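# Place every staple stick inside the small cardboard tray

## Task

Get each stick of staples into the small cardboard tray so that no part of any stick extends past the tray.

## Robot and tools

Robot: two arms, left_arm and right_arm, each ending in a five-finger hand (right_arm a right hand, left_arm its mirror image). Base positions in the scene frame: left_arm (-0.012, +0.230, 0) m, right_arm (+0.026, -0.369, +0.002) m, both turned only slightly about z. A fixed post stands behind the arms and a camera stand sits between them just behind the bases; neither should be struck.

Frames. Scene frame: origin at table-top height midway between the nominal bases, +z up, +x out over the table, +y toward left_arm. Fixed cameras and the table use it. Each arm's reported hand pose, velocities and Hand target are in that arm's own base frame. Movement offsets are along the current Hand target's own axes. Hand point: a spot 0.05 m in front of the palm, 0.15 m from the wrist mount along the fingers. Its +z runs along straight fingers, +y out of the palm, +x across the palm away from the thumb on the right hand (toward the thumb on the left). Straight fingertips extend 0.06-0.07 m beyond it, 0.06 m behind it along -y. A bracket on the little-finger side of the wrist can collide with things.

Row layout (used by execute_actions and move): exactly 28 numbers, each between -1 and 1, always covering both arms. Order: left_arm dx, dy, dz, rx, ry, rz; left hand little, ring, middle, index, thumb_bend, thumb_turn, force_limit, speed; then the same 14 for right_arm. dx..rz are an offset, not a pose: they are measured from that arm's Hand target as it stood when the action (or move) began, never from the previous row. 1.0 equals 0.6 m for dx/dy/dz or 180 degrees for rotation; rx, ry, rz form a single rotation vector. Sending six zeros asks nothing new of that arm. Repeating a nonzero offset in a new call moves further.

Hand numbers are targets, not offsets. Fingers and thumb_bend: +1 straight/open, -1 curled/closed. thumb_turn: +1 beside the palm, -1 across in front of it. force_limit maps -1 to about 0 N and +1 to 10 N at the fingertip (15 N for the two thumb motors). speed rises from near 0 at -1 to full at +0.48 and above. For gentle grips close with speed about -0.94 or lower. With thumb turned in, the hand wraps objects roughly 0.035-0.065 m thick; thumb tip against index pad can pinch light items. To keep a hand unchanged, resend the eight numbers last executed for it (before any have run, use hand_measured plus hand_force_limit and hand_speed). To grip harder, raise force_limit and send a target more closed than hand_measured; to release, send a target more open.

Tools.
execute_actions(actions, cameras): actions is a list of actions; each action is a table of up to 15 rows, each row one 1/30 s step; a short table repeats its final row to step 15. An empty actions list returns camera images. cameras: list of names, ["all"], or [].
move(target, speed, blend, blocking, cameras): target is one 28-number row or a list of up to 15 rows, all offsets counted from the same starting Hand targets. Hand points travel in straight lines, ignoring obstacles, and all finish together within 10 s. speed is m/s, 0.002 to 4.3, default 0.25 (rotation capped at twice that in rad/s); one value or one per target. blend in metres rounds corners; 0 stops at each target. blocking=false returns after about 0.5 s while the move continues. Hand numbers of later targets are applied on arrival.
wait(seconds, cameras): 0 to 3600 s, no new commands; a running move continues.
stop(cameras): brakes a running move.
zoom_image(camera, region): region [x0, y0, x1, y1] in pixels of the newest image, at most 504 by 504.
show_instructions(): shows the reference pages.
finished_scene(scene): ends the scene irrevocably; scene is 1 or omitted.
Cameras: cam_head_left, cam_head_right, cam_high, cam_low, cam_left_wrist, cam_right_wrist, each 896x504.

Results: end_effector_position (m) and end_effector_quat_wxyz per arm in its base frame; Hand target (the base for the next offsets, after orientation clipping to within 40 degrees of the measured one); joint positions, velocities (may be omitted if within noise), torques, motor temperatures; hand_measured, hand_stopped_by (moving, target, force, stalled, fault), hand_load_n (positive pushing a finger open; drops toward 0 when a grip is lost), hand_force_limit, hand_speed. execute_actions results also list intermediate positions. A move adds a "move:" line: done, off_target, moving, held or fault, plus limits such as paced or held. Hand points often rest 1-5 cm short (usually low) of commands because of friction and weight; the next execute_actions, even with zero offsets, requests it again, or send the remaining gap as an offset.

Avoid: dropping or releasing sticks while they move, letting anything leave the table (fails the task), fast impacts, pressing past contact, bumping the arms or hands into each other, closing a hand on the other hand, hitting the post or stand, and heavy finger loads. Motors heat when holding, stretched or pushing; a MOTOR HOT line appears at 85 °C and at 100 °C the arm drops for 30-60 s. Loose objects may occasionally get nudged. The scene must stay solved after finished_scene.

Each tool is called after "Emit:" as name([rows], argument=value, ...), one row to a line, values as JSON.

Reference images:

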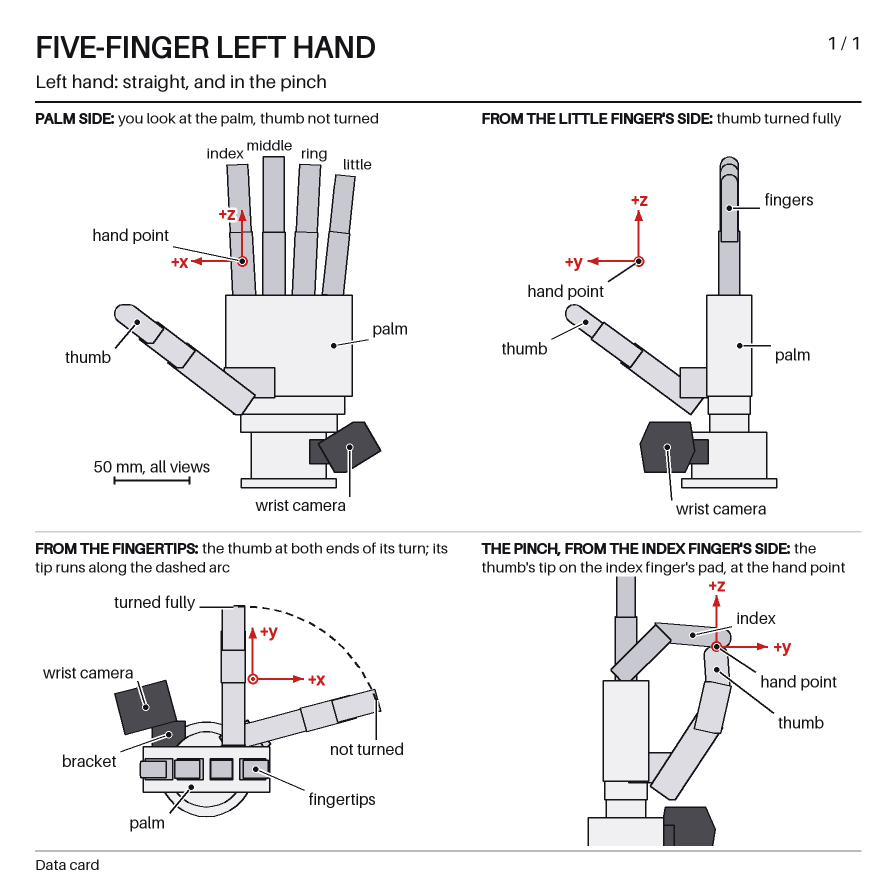

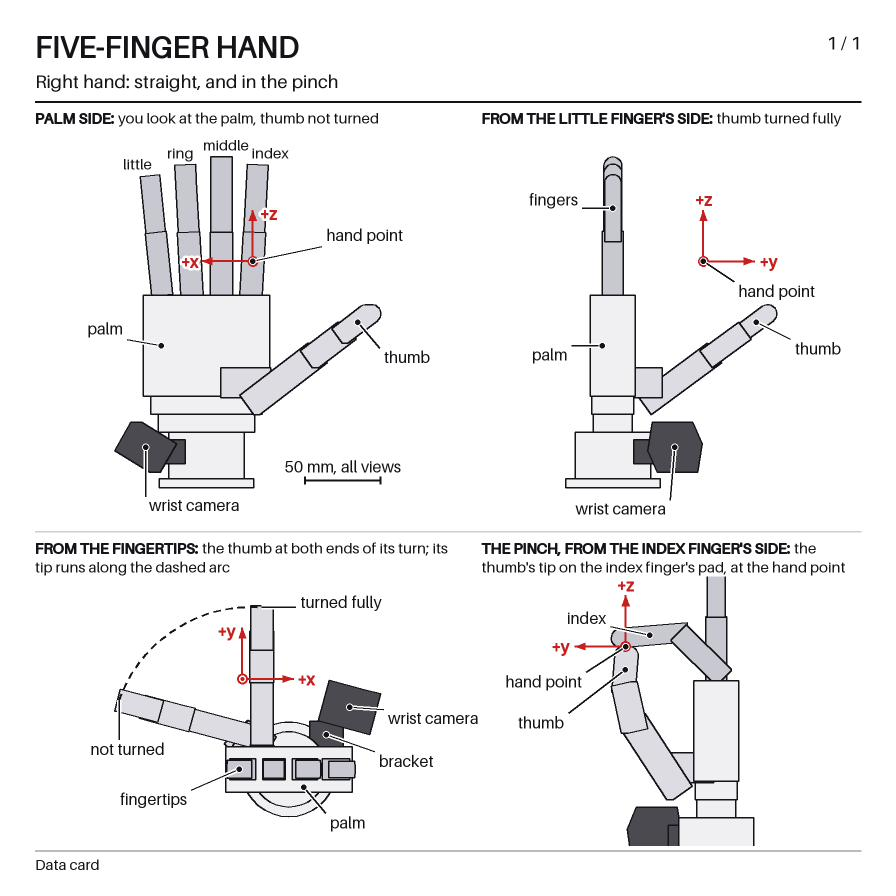

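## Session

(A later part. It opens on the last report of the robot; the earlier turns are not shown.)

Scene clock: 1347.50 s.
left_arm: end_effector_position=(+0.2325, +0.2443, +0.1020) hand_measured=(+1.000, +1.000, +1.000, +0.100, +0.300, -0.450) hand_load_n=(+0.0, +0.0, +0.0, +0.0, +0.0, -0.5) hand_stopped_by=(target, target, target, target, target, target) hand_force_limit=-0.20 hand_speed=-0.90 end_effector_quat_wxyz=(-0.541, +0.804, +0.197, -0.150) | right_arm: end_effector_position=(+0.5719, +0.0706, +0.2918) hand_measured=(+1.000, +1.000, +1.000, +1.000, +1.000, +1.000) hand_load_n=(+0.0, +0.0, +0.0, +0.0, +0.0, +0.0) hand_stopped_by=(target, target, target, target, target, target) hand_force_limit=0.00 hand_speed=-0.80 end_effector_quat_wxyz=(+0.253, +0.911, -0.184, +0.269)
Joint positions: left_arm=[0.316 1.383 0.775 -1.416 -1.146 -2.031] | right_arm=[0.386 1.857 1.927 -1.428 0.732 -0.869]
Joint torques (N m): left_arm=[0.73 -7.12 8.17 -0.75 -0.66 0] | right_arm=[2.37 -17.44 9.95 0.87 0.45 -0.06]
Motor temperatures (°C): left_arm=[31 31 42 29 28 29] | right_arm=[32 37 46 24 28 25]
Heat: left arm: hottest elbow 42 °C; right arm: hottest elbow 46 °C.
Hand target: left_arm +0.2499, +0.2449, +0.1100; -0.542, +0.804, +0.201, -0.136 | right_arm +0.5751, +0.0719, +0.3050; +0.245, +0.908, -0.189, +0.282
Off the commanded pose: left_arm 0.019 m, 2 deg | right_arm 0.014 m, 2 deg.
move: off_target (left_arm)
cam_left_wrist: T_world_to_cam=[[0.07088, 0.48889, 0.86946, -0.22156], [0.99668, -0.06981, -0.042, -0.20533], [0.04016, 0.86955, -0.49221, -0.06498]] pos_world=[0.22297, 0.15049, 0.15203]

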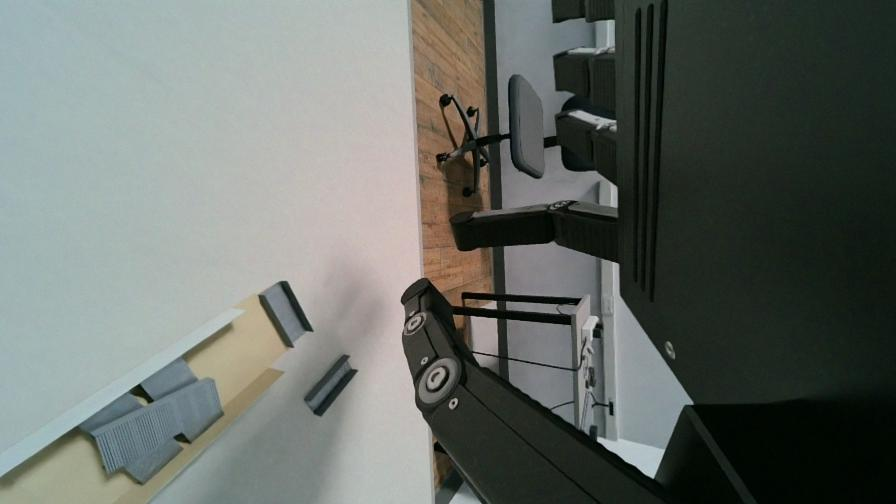

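Emit:
zoom_image(camera="cam_left_wrist", region=[190, 260, 390, 460])

Emit:
zoom_image(camera="cam_left_wrist", region=[0, 280, 250, 504])

Scaled by 2.520 from the camera's image (finer frame: 1280x720).

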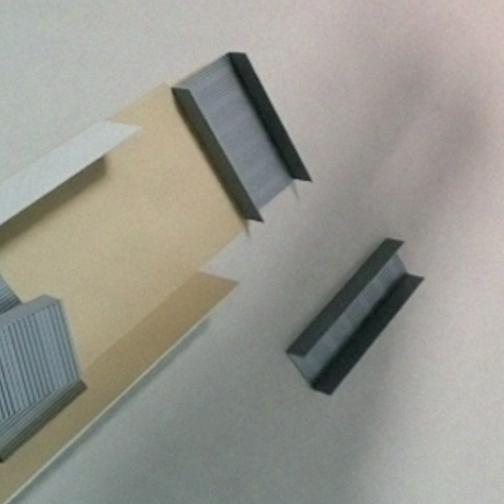

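Scaled by 2.016 from the camera's image (finer frame: 1280x720).

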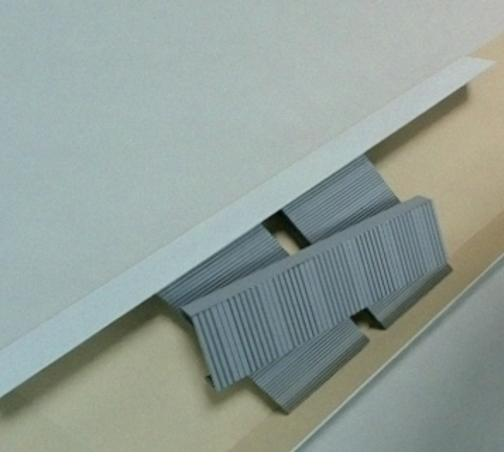

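Emit:
move(target=[0.0185,0.0803,0.024,0,0.0283,0.0115,1,1,1,0.1,0.3,-0.45,-0.2,-0.9,0,0,0,0,0,0,1,1,1,1,1,1,0,-0.8], speed=0.12, cameras=["cam_left_wrist"])

Emit:
zoom_image(camera="cam_left_wrist", region=[220, 200, 480, 460])

Scene clock: 1367.27 s.
left_arm: end_effector_position=(+0.2586, +0.2490, +0.0597) hand_measured=(+1.000, +1.000, +1.000, +0.100, +0.300, -0.450) hand_load_n=(+0.0, +0.0, +0.0, +0.0, +0.0, +0.0) hand_stopped_by=(target, target, target, target, target, target) hand_force_limit=-0.20 hand_speed=-0.90 end_effector_quat_wxyz=(-0.546, +0.812, +0.171, -0.113) | right_arm: end_effector_position=(+0.5719, +0.0706, +0.2918) hand_measured=(+1.000, +1.000, +1.000, +1.000, +1.000, +1.000) hand_load_n=(+0.0, +0.0, +0.0, +0.0, +0.0, +0.0) hand_stopped_by=(target, target, target, target, target, target) hand_force_limit=0.00 hand_speed=-0.80 end_effector_quat_wxyz=(+0.253, +0.911, -0.184, +0.269)
Joint positions: left_arm=[0.307 1.443 0.714 -1.093 -1.171 -1.846] | right_arm=[0.386 1.857 1.927 -1.428 0.732 -0.869]
Joint torques (N m): left_arm=[-0.38 -8.47 5.01 0.32 -0.88 0.23] | right_arm=[2.02 -17.67 10.07 0.69 0.44 -0.06]
Heat: left arm: hottest elbow 42 °C; right arm: hottest elbow 46 °C.
Hand target: left_arm +0.2619, +0.2459, +0.0599; -0.548, +0.813, +0.162, -0.110 | right_arm +0.5751, +0.0719, +0.3050; +0.245, +0.908, -0.189, +0.282
Off the commanded pose: left_arm 0.005 m, 1 deg | right_arm 0.014 m, 2 deg.
move: done
cam_left_wrist: T_world_to_cam=[[0.08553, 0.47584, 0.87536, -0.18985], [0.98774, -0.15562, -0.01191, -0.21094], [0.13056, 0.86566, -0.48332, -0.11386]] pos_world=[0.23945, 0.15608, 0.10864]

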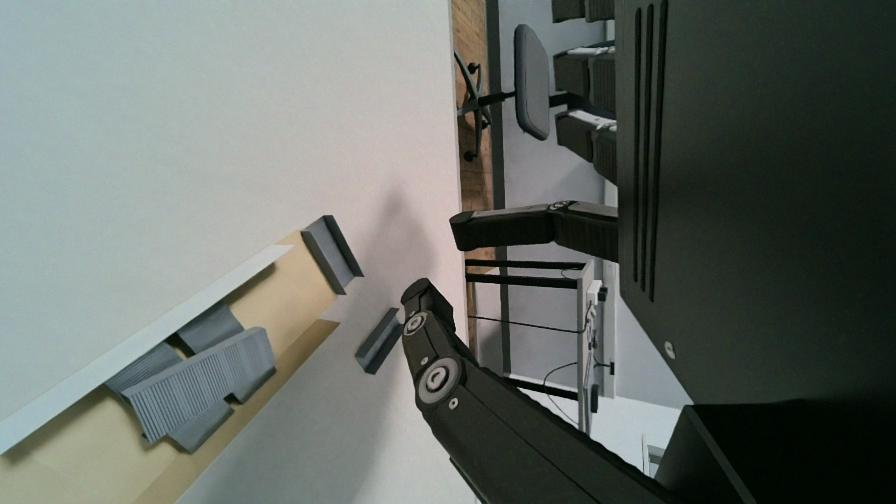

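Scaled by 1.938 from the camera's image (finer frame: 1280x720).

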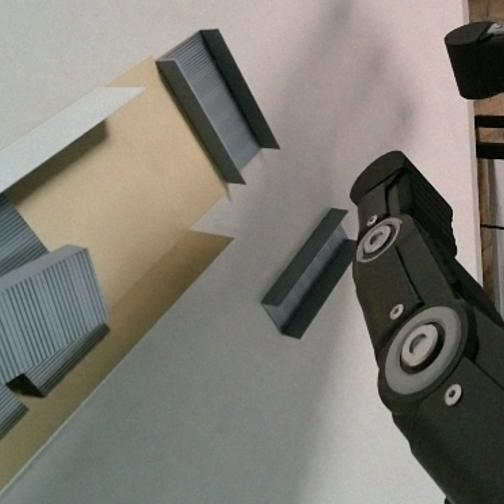

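Emit:
move(target=[-0.0055,0.0435,0.0173,0,0,0,1,1,1,0.1,0.3,-0.45,-0.2,-0.9,0,0,0,0,0,0,1,1,1,1,1,1,0,-0.8], speed=0.08, cameras=["cam_left_wrist"])

Emit:
zoom_image(camera="cam_left_wrist", region=[300, 160, 500, 360])

Scene clock: 1380.87 s.
left_arm: end_effector_position=(+0.2548, +0.2478, +0.0330) hand_measured=(+1.000, +1.000, +1.000, +0.100, +0.300, -0.450) hand_load_n=(+0.0, +0.0, +0.0, +0.0, +0.0, +0.0) hand_stopped_by=(target, target, target, target, target, target) hand_force_limit=-0.20 hand_speed=-0.90 end_effector_quat_wxyz=(-0.547, +0.812, +0.171, -0.113) | right_arm: end_effector_position=(+0.5719, +0.0706, +0.2918) hand_measured=(+1.000, +1.000, +1.000, +1.000, +1.000, +1.000) hand_load_n=(+0.0, +0.0, +0.0, -0.5, +0.0, +0.0) hand_stopped_by=(target, target, target, target, target, target) hand_force_limit=0.00 hand_speed=-0.80 end_effector_quat_wxyz=(+0.253, +0.911, -0.184, +0.269)
Joint positions: left_arm=[0.307 1.496 0.675 -0.999 -1.171 -1.846] | right_arm=[0.386 1.857 1.927 -1.428 0.732 -0.869]
Joint torques (N m): left_arm=[-0.32 -7.65 4.49 0.28 -0.9 0.12] | right_arm=[1.73 -18.32 9.85 0.85 0.39 -0.03]
Heat: left arm: hottest elbow 41 °C; right arm: hottest elbow 46 °C.
Hand target: left_arm +0.2591, +0.2445, +0.0320; -0.548, +0.813, +0.163, -0.109 | right_arm +0.5751, +0.0719, +0.3050; +0.245, +0.908, -0.189, +0.282
Off the commanded pose: left_arm 0.005 m, 1 deg | right_arm 0.014 m, 2 deg.
move: done
cam_left_wrist: T_world_to_cam=[[0.08473, 0.47524, 0.87577, -0.16523], [0.98771, -0.15592, -0.01095, -0.20752], [0.13135, 0.86593, -0.48261, -0.12554]] pos_world=[0.23546, 0.15488, 0.08184]

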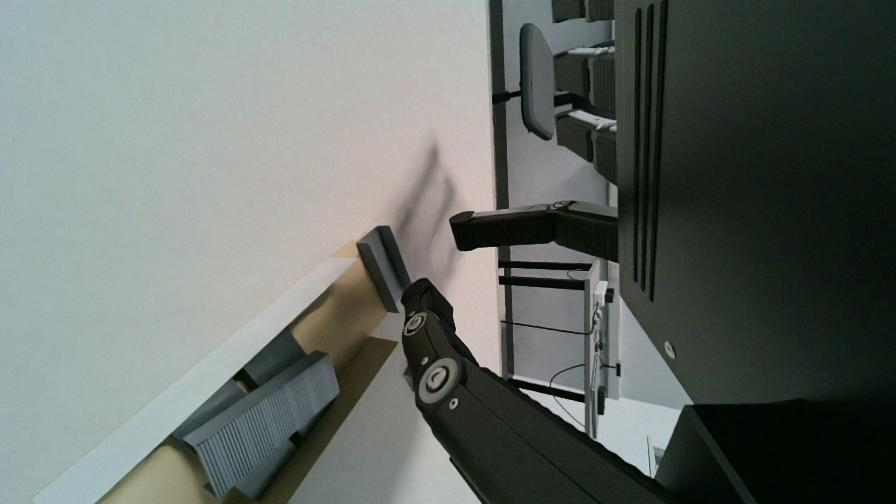

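Scaled by 2.520 from the camera's image (finer frame: 1280x720).

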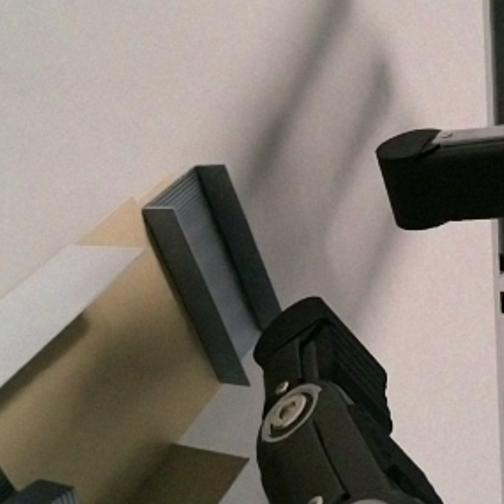

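Emit:
move(target=[0.0035,0.0295,0.007,0,0,0,1,1,1,0.1,0.3,-0.45,-0.2,-0.9,0,0,0,0,0,0,1,1,1,1,1,1,0,-0.8], speed=0.06, cameras=["cam_left_wrist"])

Emit:
zoom_image(camera="cam_left_wrist", region=[300, 160, 500, 360])

Scene clock: 1388.70 s.
left_arm: end_effector_position=(+0.2584, +0.2467, +0.0163) hand_measured=(+1.000, +1.000, +1.000, +0.100, +0.300, -0.450) hand_load_n=(+0.0, +0.0, +0.0, +0.0, -0.5, +0.0) hand_stopped_by=(target, target, target, target, target, target) hand_force_limit=-0.20 hand_speed=-0.90 end_effector_quat_wxyz=(-0.547, +0.813, +0.166, -0.116) | right_arm: end_effector_position=(+0.5719, +0.0706, +0.2918) hand_measured=(+1.000, +1.000, +1.000, +1.000, +1.000, +1.000) hand_load_n=(+0.0, +0.0, +0.0, +0.0, -0.5, +0.0) hand_stopped_by=(target, target, target, target, target, target) hand_force_limit=0.00 hand_speed=-0.80 end_effector_quat_wxyz=(+0.253, +0.911, -0.184, +0.269)
Joint positions: left_arm=[0.3 1.55 0.672 -0.955 -1.171 -1.847] | right_arm=[0.386 1.857 1.927 -1.428 0.732 -0.869]
Joint torques (N m): left_arm=[-0.15 -8.06 3.86 0.06 -0.85 -0.02] | right_arm=[2.43 -17.73 10.1 1.05 0.39 -0.03]
Heat: left arm: hottest elbow 40 °C; right arm: hottest elbow 46 °C.
Hand target: left_arm +0.2620, +0.2427, +0.0139; -0.548, +0.813, +0.162, -0.109 | right_arm +0.5751, +0.0719, +0.3050; +0.245, +0.908, -0.189, +0.282
Off the commanded pose: left_arm 0.006 m, 1 deg | right_arm 0.014 m, 2 deg.
move: done
cam_left_wrist: T_world_to_cam=[[0.09758, 0.47726, 0.87333, -0.1541], [0.9865, -0.16233, -0.02152, -0.20941], [0.1315, 0.86364, -0.48666, -0.13261]] pos_world=[0.23905, 0.15407, 0.06554]

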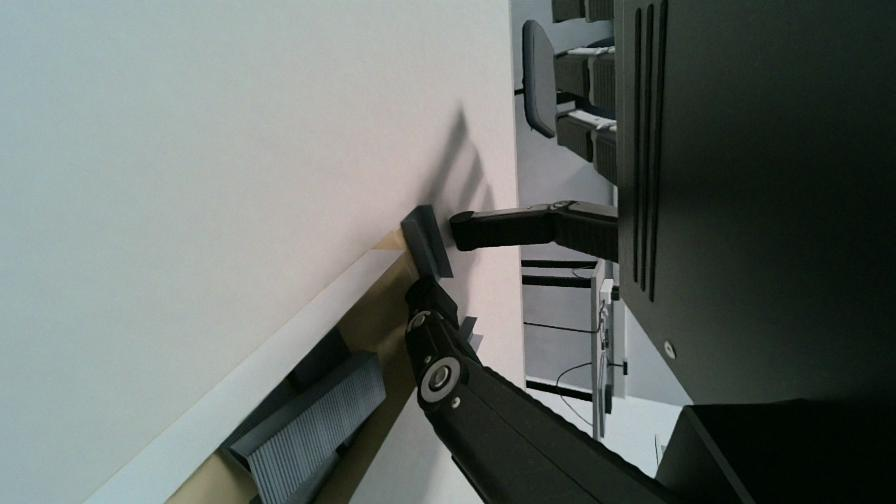

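Scaled by 2.520 from the camera's image (finer frame: 1280x720).

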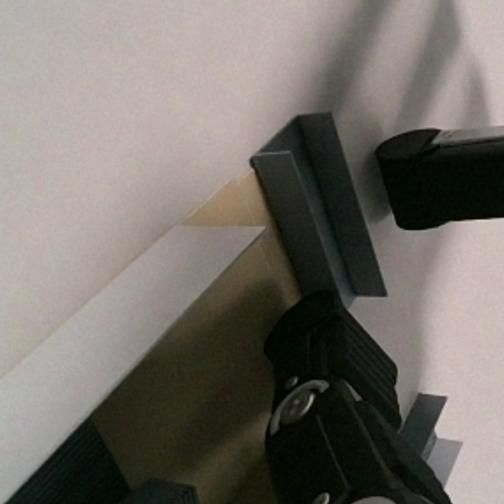

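Emit:
move(target=[0,0.0046,0.0019,0,0,0,1,1,1,0.1,0.3,-0.45,-0.2,-0.9,0,0,0,0,0,0,1,1,1,1,1,1,0,-0.8], speed=0.06)

Emit:
move(target=[0,0,0,0,0,0,1,1,1,-0.45,0.3,-0.45,-0.2,-0.94,0,0,0,0,0,0,1,1,1,1,1,1,0,-0.8], speed=0.06, cameras=["cam_left_wrist"])

Emit:
zoom_image(camera="cam_left_wrist", region=[300, 160, 500, 360])

Scene clock: 1394.63 s.
left_arm: end_effector_position=(+0.2602, +0.2473, +0.0162) hand_measured=(+1.000, +1.000, +1.000, +0.100, +0.300, -0.450) hand_load_n=(+0.0, +0.0, +0.0, +0.0, -1.0, +0.0) hand_stopped_by=(target, target, target, target, target, target) hand_force_limit=-0.20 hand_speed=-0.90 end_effector_quat_wxyz=(-0.547, +0.812, +0.168, -0.112) | right_arm: end_effector_position=(+0.5719, +0.0706, +0.2918) hand_measured=(+1.000, +1.000, +1.000, +1.000, +1.000, +1.000) hand_load_n=(+0.0, +0.0, +0.0, +0.0, +0.0, +0.0) hand_stopped_by=(target, target, target, target, target, target) hand_force_limit=0.00 hand_speed=-0.80 end_effector_quat_wxyz=(+0.253, +0.911, -0.184, +0.269)
Joint positions: left_arm=[0.3 1.55 0.672 -0.945 -1.171 -1.847] | right_arm=[0.386 1.857 1.927 -1.428 0.732 -0.869]
Joint torques (N m): left_arm=[-0.67 -7.65 3.71 0.32 -0.82 0] | right_arm=[2.37 -18.14 10.15 0.96 0.44 -0.04]
Heat: left arm: hottest elbow 39 °C; right arm: hottest elbow 46 °C.
Hand target: left_arm +0.2620, +0.2427, +0.0109; -0.548, +0.813, +0.162, -0.109 | right_arm +0.5751, +0.0719, +0.3050; +0.245, +0.908, -0.189, +0.282
Off the commanded pose: left_arm 0.007 m, 1 deg | right_arm 0.014 m, 2 deg.
move: done

Scene clock: 1396.40 s.
left_arm: end_effector_position=(+0.2603, +0.2482, +0.0173) hand_measured=(+1.000, +1.000, +1.000, -0.158, +0.300, -0.450) hand_load_n=(+0.0, +0.0, +0.0, +4.0, +1.5, +0.0) hand_stopped_by=(target, target, target, force, target, target) hand_force_limit=-0.20 hand_speed=-0.94 end_effector_quat_wxyz=(-0.550, +0.811, +0.168, -0.111) | right_arm: end_effector_position=(+0.5719, +0.0706, +0.2918) hand_measured=(+1.000, +1.000, +1.000, +1.000, +1.000, +1.000) hand_load_n=(+0.0, +0.0, +0.0, +0.0, +0.0, +0.0) hand_stopped_by=(target, target, target, target, target, target) hand_force_limit=0.00 hand_speed=-0.80 end_effector_quat_wxyz=(+0.253, +0.911, -0.184, +0.269)
Joint positions: left_arm=[0.3 1.55 0.672 -0.945 -1.178 -1.849] | right_arm=[0.386 1.857 1.927 -1.428 0.732 -0.869]
Joint torques (N m): left_arm=[0.09 -8.29 3.59 0.02 -0.54 0.01] | right_arm=[2.61 -17.61 10.1 0.92 0.44 -0.05]
Heat: left arm: hottest elbow 39 °C; right arm: hottest elbow 46 °C.
Hand target: left_arm +0.2620, +0.2427, +0.0110; -0.548, +0.813, +0.162, -0.109 | right_arm +0.5751, +0.0719, +0.3050; +0.245, +0.908, -0.189, +0.282
Off the commanded pose: left_arm 0.009 m, 1 deg | right_arm 0.014 m, 2 deg.
move: done
cam_left_wrist: T_world_to_cam=[[0.08991, 0.46876, 0.87874, -0.15186], [0.98653, -0.163, -0.01399, -0.21105], [0.13668, 0.86816, -0.4771, -0.13629]] pos_world=[0.24049, 0.1551, 0.06548]

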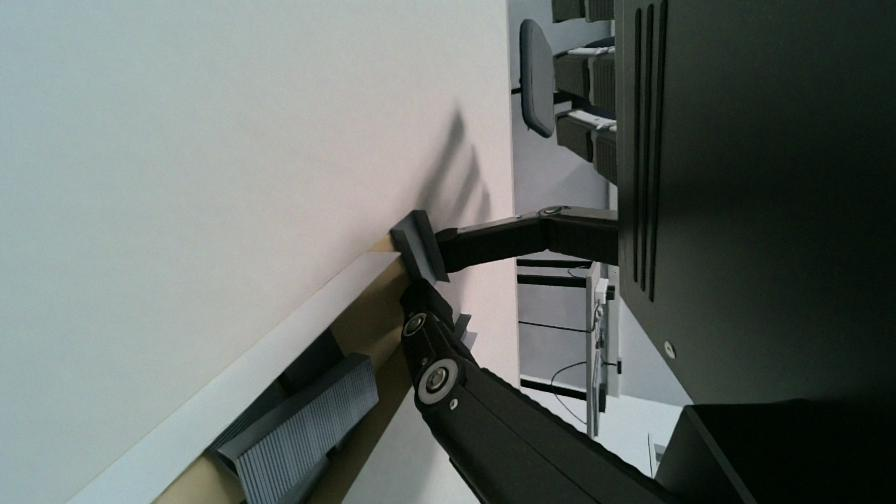

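Scaled by 2.520 from the camera's image (finer frame: 1280x720).

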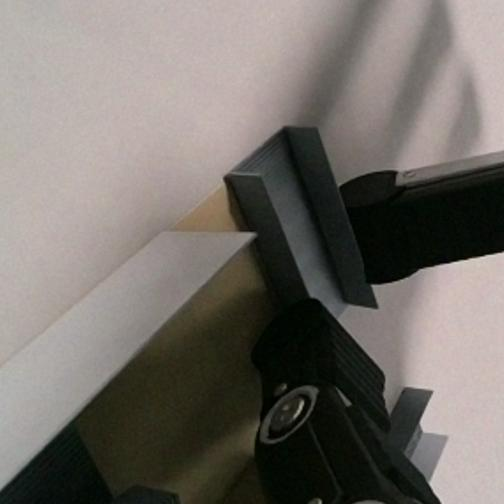

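Emit:
move([
  [0,-0.0541,-0.0219,0,0,0,1,1,1,-0.45,0.3,-0.45,-0.2,-0.94,0,0,0,0,0,0,1,1,1,1,1,1,0,-0.8],
  [0.0046,-0.0422,-0.0511,0,0,0,1,1,1,-0.45,0.3,-0.45,-0.2,-0.94,0,0,0,0,0,0,1,1,1,1,1,1,0,-0.8],
], speed=0.08, cameras=["cam_left_wrist"])

Emit:
zoom_image(camera="cam_left_wrist", region=[280, 160, 520, 400])

Scene clock: 1413.07 s.
left_arm: end_effector_position=(+0.2567, +0.2262, +0.0411) hand_measured=(+1.000, +1.000, +1.000, -0.158, +0.300, -0.450) hand_load_n=(+0.0, +0.0, +0.0, +3.5, +2.5, -0.5) hand_stopped_by=(target, target, target, force, target, target) hand_force_limit=-0.20 hand_speed=-0.94 end_effector_quat_wxyz=(-0.548, +0.813, +0.158, -0.120) | right_arm: end_effector_position=(+0.5719, +0.0706, +0.2918) hand_measured=(+1.000, +1.000, +1.000, +1.000, +1.000, +1.000) hand_load_n=(+0.0, +0.0, +0.0, +0.0, +0.0, +0.0) hand_stopped_by=(target, target, target, target, target, target) hand_force_limit=0.00 hand_speed=-0.80 end_effector_quat_wxyz=(+0.253, +0.911, -0.184, +0.269)
Joint positions: left_arm=[0.236 1.505 0.701 -1.171 -1.155 -1.984] | right_arm=[0.386 1.857 1.927 -1.428 0.732 -0.869]
Joint torques (N m): left_arm=[0.32 -7.77 6.82 -0.49 -0.62 0.02] | right_arm=[2.26 -17.61 10.11 0.88 0.38 -0.09]
Heat: left arm: hottest elbow 38 °C; right arm: hottest elbow 46 °C.
Hand target: left_arm +0.2717, +0.2264, +0.0459; -0.548, +0.813, +0.162, -0.110 | right_arm +0.5751, +0.0719, +0.3050; +0.245, +0.908, -0.189, +0.282
Off the commanded pose: left_arm 0.016 m, 1 deg | right_arm 0.014 m, 2 deg.
move: off_target (left_arm)
cam_left_wrist: T_world_to_cam=[[0.11575, 0.47825, 0.87056, -0.17059], [0.98472, -0.17003, -0.03752, -0.20764], [0.13007, 0.86161, -0.49063, -0.10166]] pos_world=[0.23744, 0.13387, 0.09084]

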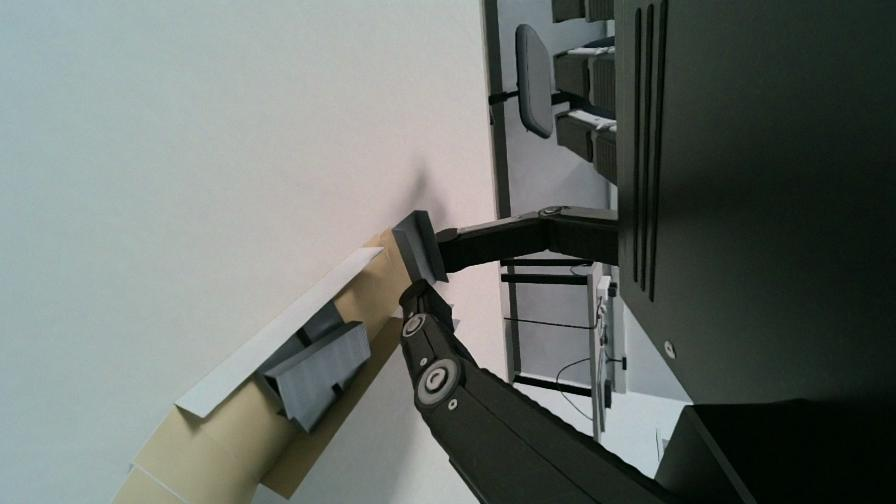

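Scaled by 2.100 from the camera's image (finer frame: 1280x720).

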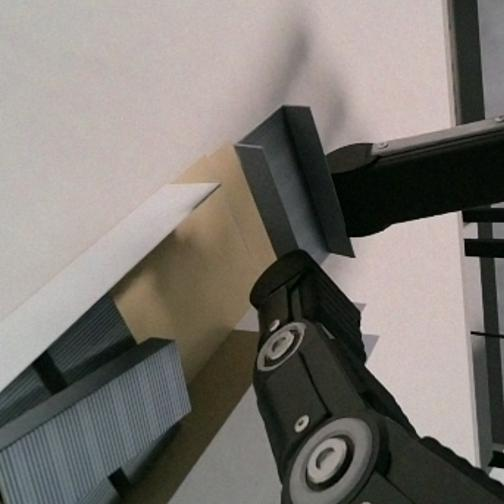

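Emit:
move(target=[-0.001,0.008,-0.002,0,0,0,1,1,1,-0.45,0.3,-0.45,-0.2,-0.94,0,0,0,0,0,0,1,1,1,1,1,1,0,-0.8], speed=0.08, cameras=["cam_left_wrist"])

Emit:
zoom_image(camera="cam_left_wrist", region=[280, 160, 520, 400])

Scene clock: 1426.27 s.
left_arm: end_effector_position=(+0.2564, +0.2248, +0.0369) hand_measured=(+1.000, +1.000, +1.000, -0.158, +0.300, -0.450) hand_load_n=(+0.0, +0.0, +0.0, +3.0, +3.0, -0.5) hand_stopped_by=(target, target, target, force, target, target) hand_force_limit=-0.20 hand_speed=-0.94 end_effector_quat_wxyz=(-0.548, +0.812, +0.159, -0.122) | right_arm: end_effector_position=(+0.5719, +0.0706, +0.2918) hand_measured=(+1.000, +1.000, +1.000, +1.000, +1.000, +1.000) hand_load_n=(+0.0, +0.0, +0.0, +0.0, +0.0, +0.0) hand_stopped_by=(target, target, target, target, target, target) hand_force_limit=0.00 hand_speed=-0.80 end_effector_quat_wxyz=(+0.253, +0.911, -0.184, +0.269)
Joint positions: left_arm=[0.231 1.521 0.701 -1.176 -1.152 -2.006] | right_arm=[0.386 1.857 1.927 -1.428 0.732 -0.869]
Joint torques (N m): left_arm=[0.26 -7.59 6.69 -0.79 -0.62 -0.05] | right_arm=[1.9 -18.2 10.3 0.7 0.43 0.01]
Heat: left arm: hottest elbow 38 °C; right arm: hottest elbow 46 °C.
Hand target: left_arm +0.2723, +0.2234, +0.0419; -0.548, +0.813, +0.162, -0.109 | right_arm +0.5751, +0.0719, +0.3050; +0.245, +0.908, -0.189, +0.282
Off the commanded pose: left_arm 0.017 m, 1 deg | right_arm 0.014 m, 2 deg.
move: off_target (left_arm)
cam_left_wrist: T_world_to_cam=[[0.11414, 0.47863, 0.87057, -0.16594], [0.98551, -0.16522, -0.03837, -0.20899], [0.12547, 0.86233, -0.49055, -0.10133]] pos_world=[0.23761, 0.13227, 0.08674]

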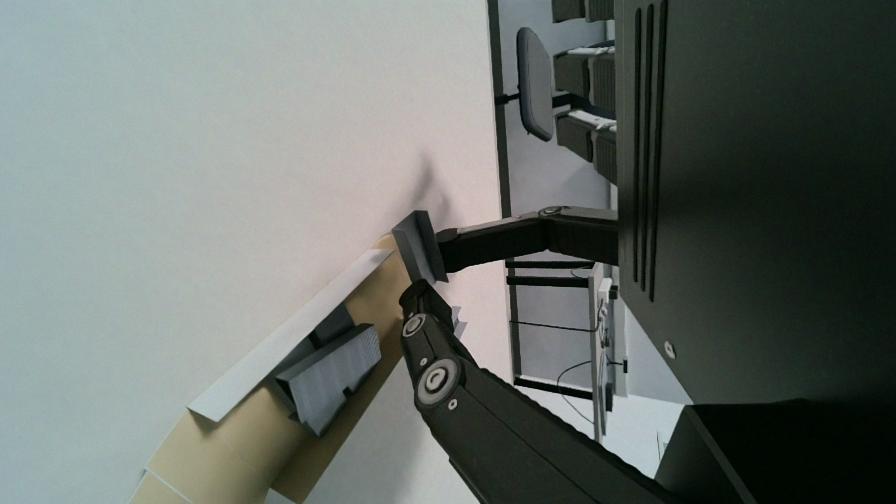

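Scaled by 2.100 from the camera's image (finer frame: 1280x720).

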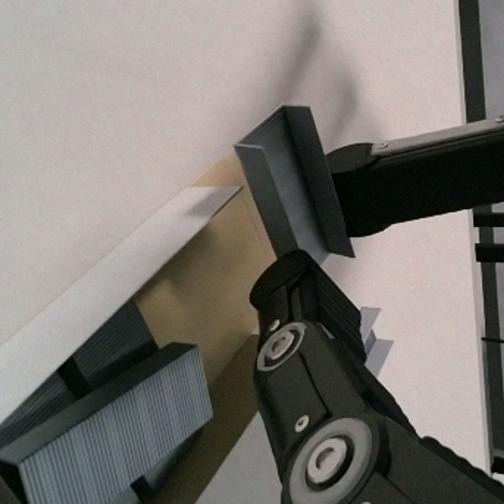

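Emit:
move(target=[0.0125,0.0027,-0.0025,0,0,0,1,1,1,-0.45,0.3,-0.45,-0.2,-0.94,0,0,0,0,0,0,1,1,1,1,1,1,0,-0.8], speed=0.08)

Scene clock: 1429.40 s.
left_arm: end_effector_position=(+0.2647, +0.2261, +0.0364) hand_measured=(+1.000, +1.000, +1.000, -0.158, +0.300, -0.450) hand_load_n=(+0.0, +0.0, -0.5, +3.5, +2.5, +0.0) hand_stopped_by=(target, target, target, force, target, target) hand_force_limit=-0.20 hand_speed=-0.94 end_effector_quat_wxyz=(-0.547, +0.812, +0.160, -0.121) | right_arm: end_effector_position=(+0.5719, +0.0706, +0.2918) hand_measured=(+1.000, +1.000, +1.000, +1.000, +1.000, +1.000) hand_load_n=(+0.0, +0.0, +0.0, +0.0, +0.0, +0.0) hand_stopped_by=(target, target, target, target, target, target) hand_force_limit=0.00 hand_speed=-0.80 end_effector_quat_wxyz=(+0.253, +0.911, -0.184, +0.269)
Joint positions: left_arm=[0.229 1.541 0.723 -1.18 -1.151 -2.011] | right_arm=[0.386 1.857 1.927 -1.428 0.732 -0.869]
Joint torques (N m): left_arm=[0.15 -7.71 6.53 -0.84 -0.67 -0.01] | right_arm=[1.9 -17.61 9.98 0.87 0.41 -0.02]
Heat: left arm: hottest elbow 38 °C; right arm: hottest elbow 46 °C.
Hand target: left_arm +0.2800, +0.2245, +0.0409; -0.548, +0.813, +0.162, -0.110 | right_arm +0.5751, +0.0719, +0.3050; +0.245, +0.908, -0.189, +0.282
Off the commanded pose: left_arm 0.016 m, 1 deg | right_arm 0.014 m, 2 deg.
move: off_target (left_arm)

Emit:
move(target=[0.0045,0.0125,0.005,0,0,0,1,1,1,-0.45,0.3,-0.45,-0.2,-0.94,0,0,0,0,0,0,1,1,1,1,1,1,0,-0.8], speed=0.08, cameras=["cam_left_wrist"])

Emit:
zoom_image(camera="cam_left_wrist", region=[280, 160, 520, 400])

Scene clock: 1432.97 s.
left_arm: end_effector_position=(+0.2638, +0.2259, +0.0286) hand_measured=(+1.000, +1.000, +1.000, -0.158, +0.300, -0.450) hand_load_n=(+0.0, +0.0, +0.0, +3.0, +2.5, -0.5) hand_stopped_by=(target, target, target, force, target, target) hand_force_limit=-0.20 hand_speed=-0.94 end_effector_quat_wxyz=(-0.547, +0.812, +0.155, -0.129) | right_arm: end_effector_position=(+0.5719, +0.0706, +0.2918) hand_measured=(+1.000, +1.000, +1.000, +1.000, +1.000, +1.000) hand_load_n=(+0.0, +0.0, +0.0, +0.0, +0.0, +0.0) hand_stopped_by=(target, target, target, target, target, target) hand_force_limit=0.00 hand_speed=-0.80 end_effector_quat_wxyz=(+0.253, +0.911, -0.184, +0.269)
Joint positions: left_arm=[0.229 1.568 0.723 -1.172 -1.151 -2.011] | right_arm=[0.386 1.857 1.927 -1.428 0.732 -0.869]
Joint torques (N m): left_arm=[-0.5 -7.53 6.35 -0.03 -0.58 0.02] | right_arm=[2.26 -17.14 9.98 0.73 0.47 -0.03]
Heat: left arm: hottest elbow 38 °C; right arm: hottest elbow 46 °C.
Hand target: left_arm +0.2826, +0.2255, +0.0329; -0.548, +0.813, +0.162, -0.109 | right_arm +0.5751, +0.0719, +0.3050; +0.245, +0.908, -0.189, +0.282
Off the commanded pose: left_arm 0.019 m, 2 deg | right_arm 0.014 m, 2 deg.
move: off_target (left_arm)
cam_left_wrist: T_world_to_cam=[[0.12721, 0.48198, 0.8669, -0.16425], [0.98488, -0.16502, -0.05278, -0.21593], [0.11761, 0.8605, -0.49568, -0.10462]] pos_world=[0.24587, 0.13356, 0.07913]

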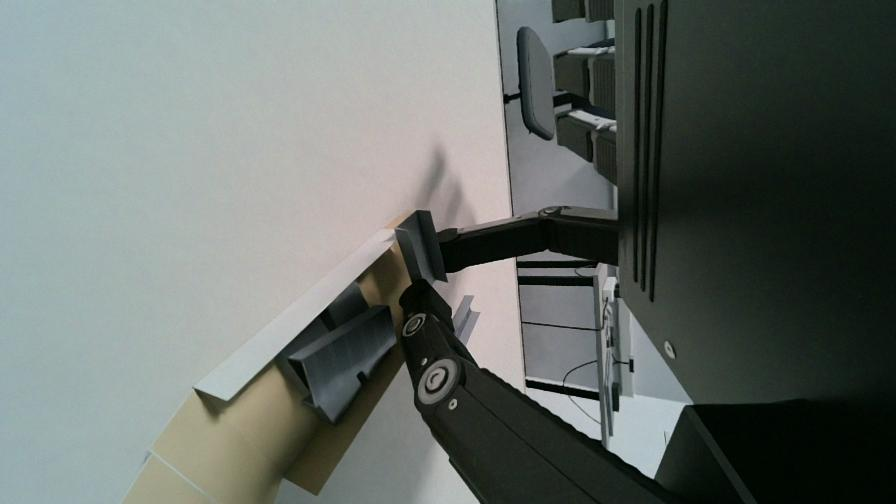

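Scaled by 2.100 from the camera's image (finer frame: 1280x720).

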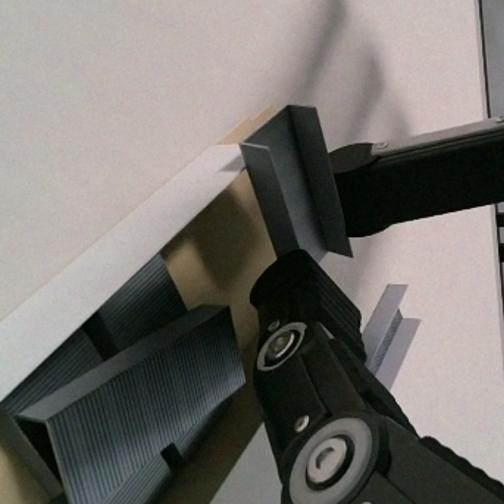

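Emit:
move([
  [0,-0.0108,-0.0044,0,0,0,1,1,1,-0.45,0.3,-0.45,-0.2,-0.94,0,0,0,0,0,0,1,1,1,1,1,1,0,-0.8],
  [0.0092,-0.0102,-0.006,0,0,0,1,1,1,-0.45,0.3,-0.45,-0.2,-0.94,0,0,0,0,0,0,1,1,1,1,1,1,0,-0.8],
], speed=0.08, cameras=["cam_left_wrist"])

Emit:
zoom_image(camera="cam_left_wrist", region=[280, 160, 520, 400])

Scene clock: 1444.20 s.
left_arm: end_effector_position=(+0.2730, +0.2280, +0.0339) hand_measured=(+1.000, +1.000, +1.000, -0.158, +0.300, -0.450) hand_load_n=(+0.0, -0.5, +0.0, +3.0, +2.5, -0.5) hand_stopped_by=(target, target, target, force, target, target) hand_force_limit=-0.20 hand_speed=-0.94 end_effector_quat_wxyz=(-0.547, +0.812, +0.160, -0.122) | right_arm: end_effector_position=(+0.5719, +0.0706, +0.2918) hand_measured=(+1.000, +1.000, +1.000, +1.000, +1.000, +1.000) hand_load_n=(+0.0, +0.0, +0.0, +0.0, +0.0, +0.0) hand_stopped_by=(target, target, target, target, target, target) hand_force_limit=0.00 hand_speed=-0.80 end_effector_quat_wxyz=(+0.253, +0.911, -0.184, +0.269)
Joint positions: left_arm=[0.229 1.568 0.746 -1.179 -1.151 -2.011] | right_arm=[0.386 1.857 1.927 -1.428 0.732 -0.869]
Joint torques (N m): left_arm=[-0.15 -9.17 6.61 -0.79 -0.59 -0.01] | right_arm=[2.49 -18.14 10.03 0.95 0.44 -0.09]
Heat: left arm: hottest elbow 38 °C; right arm: hottest elbow 46 °C.
Hand target: left_arm +0.2881, +0.2267, +0.0399; -0.548, +0.813, +0.162, -0.109 | right_arm +0.5751, +0.0719, +0.3050; +0.245, +0.908, -0.189, +0.282
Off the commanded pose: left_arm 0.016 m, 1 deg | right_arm 0.014 m, 2 deg.
move: off_target (left_arm)
cam_left_wrist: T_world_to_cam=[[0.11392, 0.47885, 0.87048, -0.16677], [0.98557, -0.16486, -0.0383, -0.22499], [0.12516, 0.86228, -0.49072, -0.10763]] pos_world=[0.25421, 0.13557, 0.08374]

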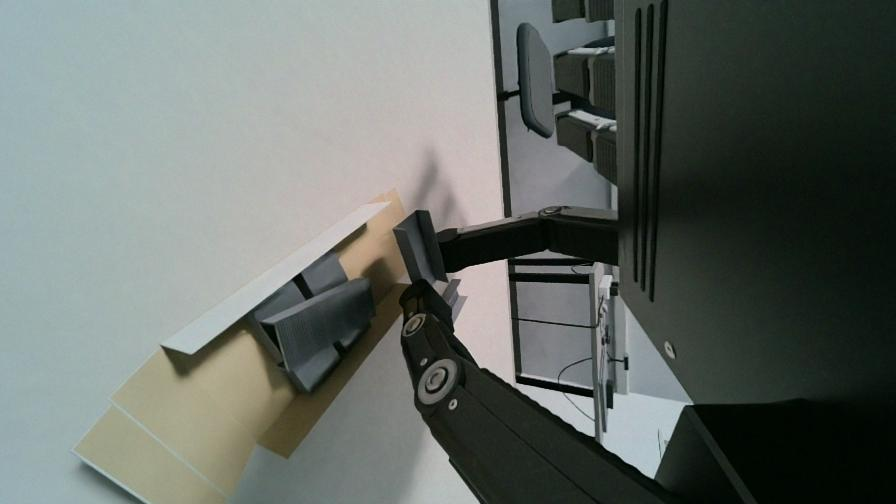

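Scaled by 2.100 from the camera's image (finer frame: 1280x720).

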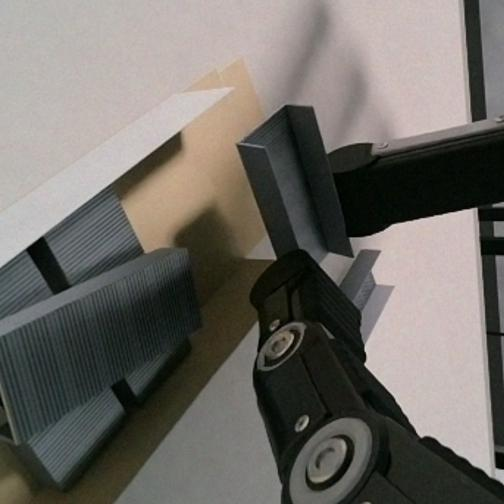

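Emit:
move(target=[0,0.0155,0.0063,0,0,0,1,1,1,-0.45,0.3,-0.45,-0.2,-0.94,0,0,0,0,0,0,1,1,1,1,1,1,0,-0.8], speed=0.08, cameras=["cam_left_wrist"])

Emit:
zoom_image(camera="cam_left_wrist", region=[280, 160, 520, 400])

Scene clock: 1452.63 s.
left_arm: end_effector_position=(+0.2740, +0.2283, +0.0286) hand_measured=(+1.000, +1.000, +1.000, -0.158, +0.300, -0.450) hand_load_n=(+0.0, +0.0, +0.0, +3.0, +3.0, +0.0) hand_stopped_by=(target, target, target, force, target, target) hand_force_limit=-0.20 hand_speed=-0.94 end_effector_quat_wxyz=(-0.547, +0.812, +0.160, -0.123) | right_arm: end_effector_position=(+0.5719, +0.0706, +0.2918) hand_measured=(+1.000, +1.000, +1.000, +1.000, +1.000, +1.000) hand_load_n=(+0.0, +0.0, +0.0, +0.0, +0.0, +0.0) hand_stopped_by=(target, target, target, target, target, target) hand_force_limit=0.00 hand_speed=-0.80 end_effector_quat_wxyz=(+0.253, +0.911, -0.184, +0.269)
Joint positions: left_arm=[0.229 1.584 0.746 -1.166 -1.151 -2.013] | right_arm=[0.386 1.857 1.927 -1.428 0.732 -0.869]
Joint torques (N m): left_arm=[-0.03 -8.88 5.97 -0.24 -0.65 0.08] | right_arm=[1.96 -17.73 10 1.05 0.51 -0.11]
Heat: left arm: hottest elbow 38 °C; right arm: hottest elbow 46 °C.
Hand target: left_arm +0.2881, +0.2267, +0.0299; -0.548, +0.813, +0.162, -0.109 | right_arm +0.5751, +0.0719, +0.3050; +0.245, +0.908, -0.189, +0.282
Off the commanded pose: left_arm 0.014 m, 2 deg | right_arm 0.014 m, 2 deg.
move: off_target (left_arm)
cam_left_wrist: T_world_to_cam=[[0.11472, 0.47889, 0.87035, -0.16264], [0.98566, -0.16403, -0.03967, -0.22634], [0.12377, 0.86242, -0.49084, -0.11029]] pos_world=[0.2554, 0.13587, 0.07844]

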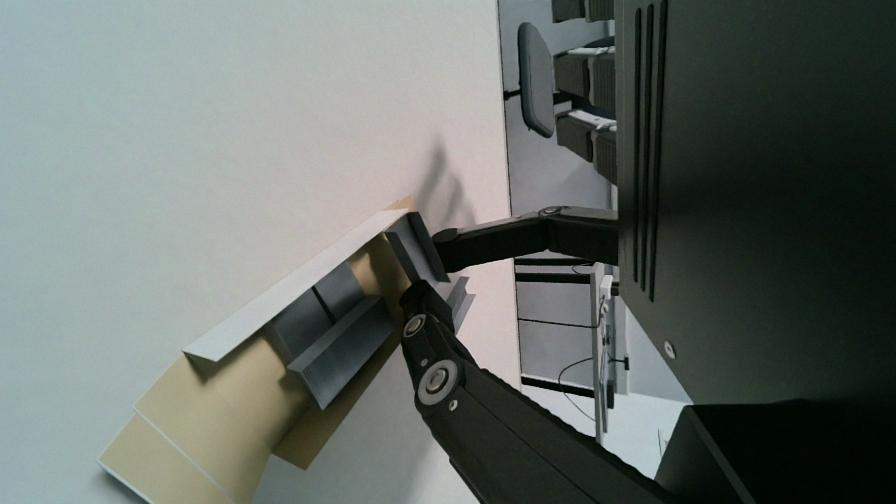

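Scaled by 2.100 from the camera's image (finer frame: 1280x720).

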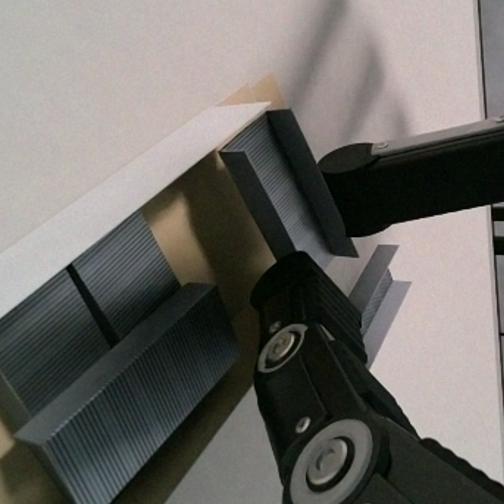

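Emit:
zoom_image(camera="cam_left_wrist", region=[370, 190, 490, 310])

Scaled by 4.200 from the camera's image (finer frame: 1280x720).

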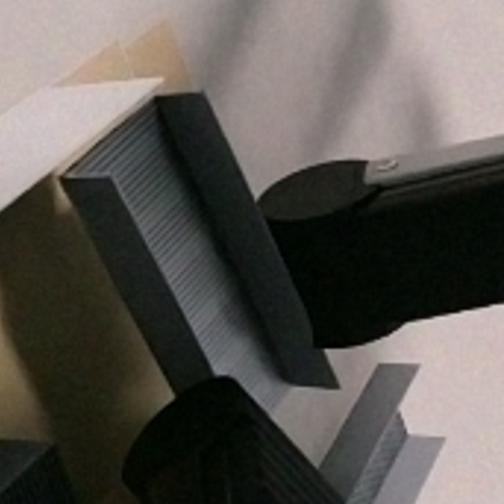

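Emit:
move(target=[0.0012,0.0108,0.0044,0,0,0,1,1,1,-0.45,0.3,-0.45,-0.2,-0.94,0,0,0,0,0,0,1,1,1,1,1,1,0,-0.8], speed=0.05, cameras=["cam_left_wrist"])

Emit:
zoom_image(camera="cam_left_wrist", region=[370, 190, 490, 310])

Scene clock: 1471.63 s.
left_arm: end_effector_position=(+0.2777, +0.2297, +0.0264) hand_measured=(+1.000, +1.000, +1.000, -0.158, +0.300, -0.450) hand_load_n=(+0.0, +0.0, +0.0, +3.5, +1.5, +0.5) hand_stopped_by=(target, target, target, force, target, target) hand_force_limit=-0.20 hand_speed=-0.94 end_effector_quat_wxyz=(-0.550, +0.811, +0.165, -0.116) | right_arm: end_effector_position=(+0.5719, +0.0706, +0.2918) hand_measured=(+1.000, +1.000, +1.000, +1.000, +1.000, +1.000) hand_load_n=(+0.0, +0.5, +0.0, +0.0, -0.5, +0.0) hand_stopped_by=(target, target, target, target, target, target) hand_force_limit=0.00 hand_speed=-0.80 end_effector_quat_wxyz=(+0.253, +0.911, -0.184, +0.269)
Joint positions: left_arm=[0.229 1.592 0.746 -1.145 -1.155 -2.019] | right_arm=[0.386 1.857 1.927 -1.428 0.732 -0.869]
Joint torques (N m): left_arm=[0.32 -7.24 5.64 -0.13 -0.5 0.04] | right_arm=[2.14 -17.67 10.04 0.88 0.41 -0.06]
Heat: left arm: hottest elbow 38 °C; right arm: hottest elbow 46 °C.
Hand target: left_arm +0.2887, +0.2270, +0.0229; -0.548, +0.813, +0.162, -0.110 | right_arm +0.5751, +0.0719, +0.3050; +0.245, +0.908, -0.189, +0.282
Off the commanded pose: left_arm 0.012 m, 1 deg | right_arm 0.014 m, 2 deg.
move: off_target (left_arm)
cam_left_wrist: T_world_to_cam=[[0.10019, 0.47115, 0.87634, -0.15611], [0.98621, -0.16362, -0.02479, -0.23045], [0.13171, 0.86674, -0.48105, -0.11647]] pos_world=[0.25825, 0.1368, 0.07507]

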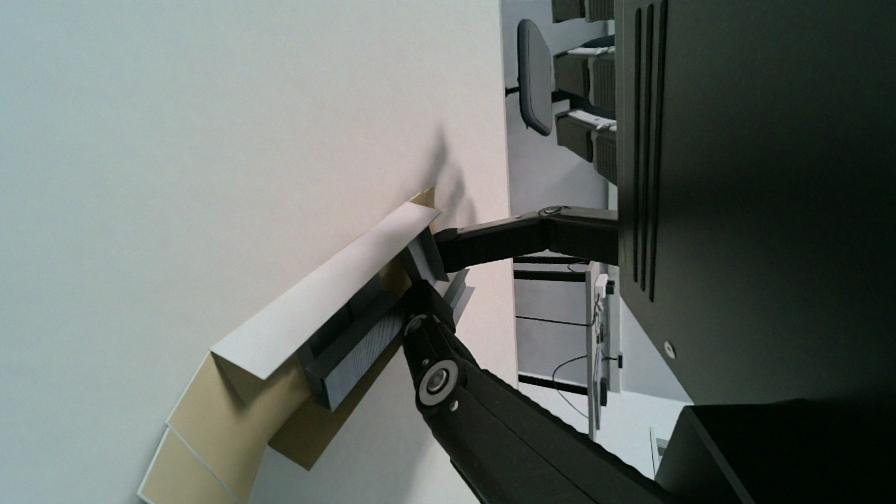

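Scaled by 4.200 from the camera's image (finer frame: 1280x720).

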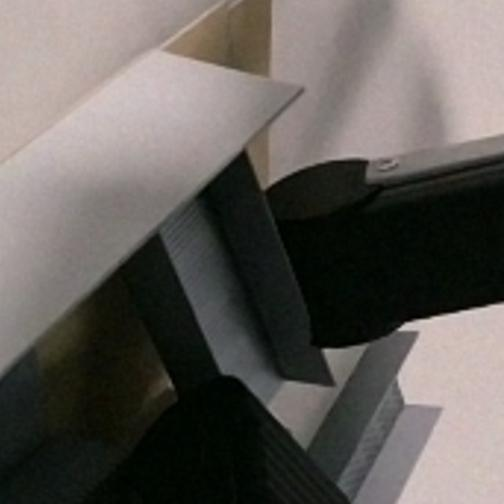

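Emit:
move(target=[0,-0.0185,-0.0075,0,0,0,1,1,1,-0.45,0.3,-0.45,-0.2,-0.94,0,0,0,0,0,0,1,1,1,1,1,1,0,-0.8], speed=0.03, cameras=["cam_left_wrist"])

Emit:
zoom_image(camera="cam_left_wrist", region=[280, 160, 520, 400])

Scene clock: 1479.63 s.
left_arm: end_effector_position=(+0.2757, +0.2293, +0.0275) hand_measured=(+1.000, +1.000, +1.000, -0.158, +0.300, -0.450) hand_load_n=(+0.0, +0.0, +0.0, +3.5, +2.5, +0.0) hand_stopped_by=(target, target, target, force, target, target) hand_force_limit=-0.20 hand_speed=-0.94 end_effector_quat_wxyz=(-0.550, +0.811, +0.161, -0.121) | right_arm: end_effector_position=(+0.5719, +0.0706, +0.2918) hand_measured=(+1.000, +1.000, +1.000, +1.000, +1.000, +1.000) hand_load_n=(+0.0, +0.0, +0.0, +0.0, +0.0, +0.0) hand_stopped_by=(target, target, target, target, target, target) hand_force_limit=0.00 hand_speed=-0.80 end_effector_quat_wxyz=(+0.253, +0.911, -0.184, +0.269)
Joint positions: left_arm=[0.229 1.592 0.749 -1.162 -1.155 -2.019] | right_arm=[0.386 1.857 1.927 -1.428 0.732 -0.869]
Joint torques (N m): left_arm=[0.26 -9.93 5.81 -0.75 -0.51 0.08] | right_arm=[1.96 -18.14 9.96 0.8 0.49 -0.11]
Heat: left arm: hottest elbow 38 °C; right arm: hottest elbow 46 °C.
Hand target: left_arm +0.2887, +0.2270, +0.0349; -0.548, +0.813, +0.162, -0.110 | right_arm +0.5751, +0.0719, +0.3050; +0.245, +0.908, -0.189, +0.282
Off the commanded pose: left_arm 0.015 m, 1 deg | right_arm 0.014 m, 2 deg.
move: off_target (left_arm)
cam_left_wrist: T_world_to_cam=[[0.11216, 0.474, 0.87335, -0.16056], [0.98579, -0.16369, -0.03776, -0.22812], [0.12506, 0.86518, -0.48562, -0.11295]] pos_world=[0.25701, 0.13649, 0.07676]

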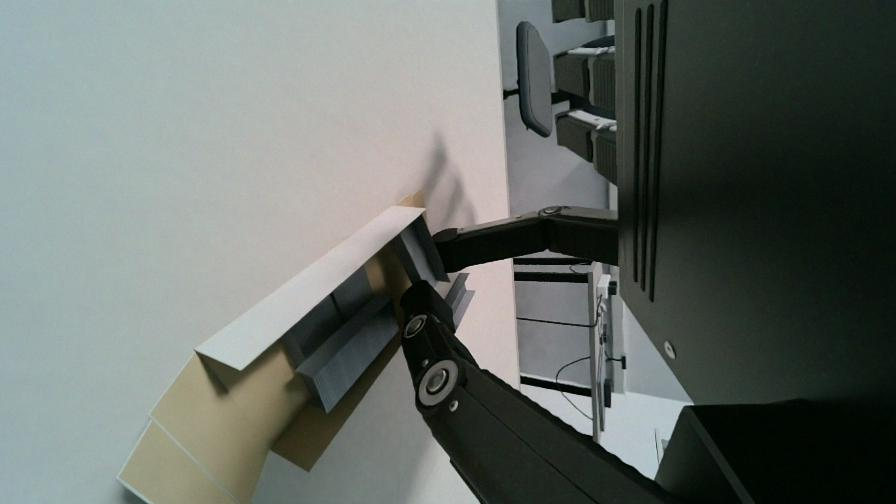

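Scaled by 2.100 from the camera's image (finer frame: 1280x720).

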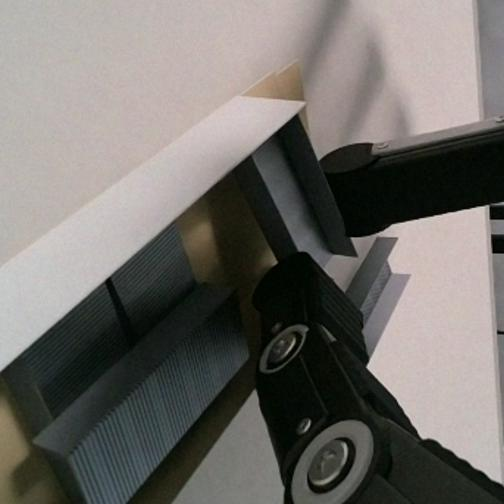

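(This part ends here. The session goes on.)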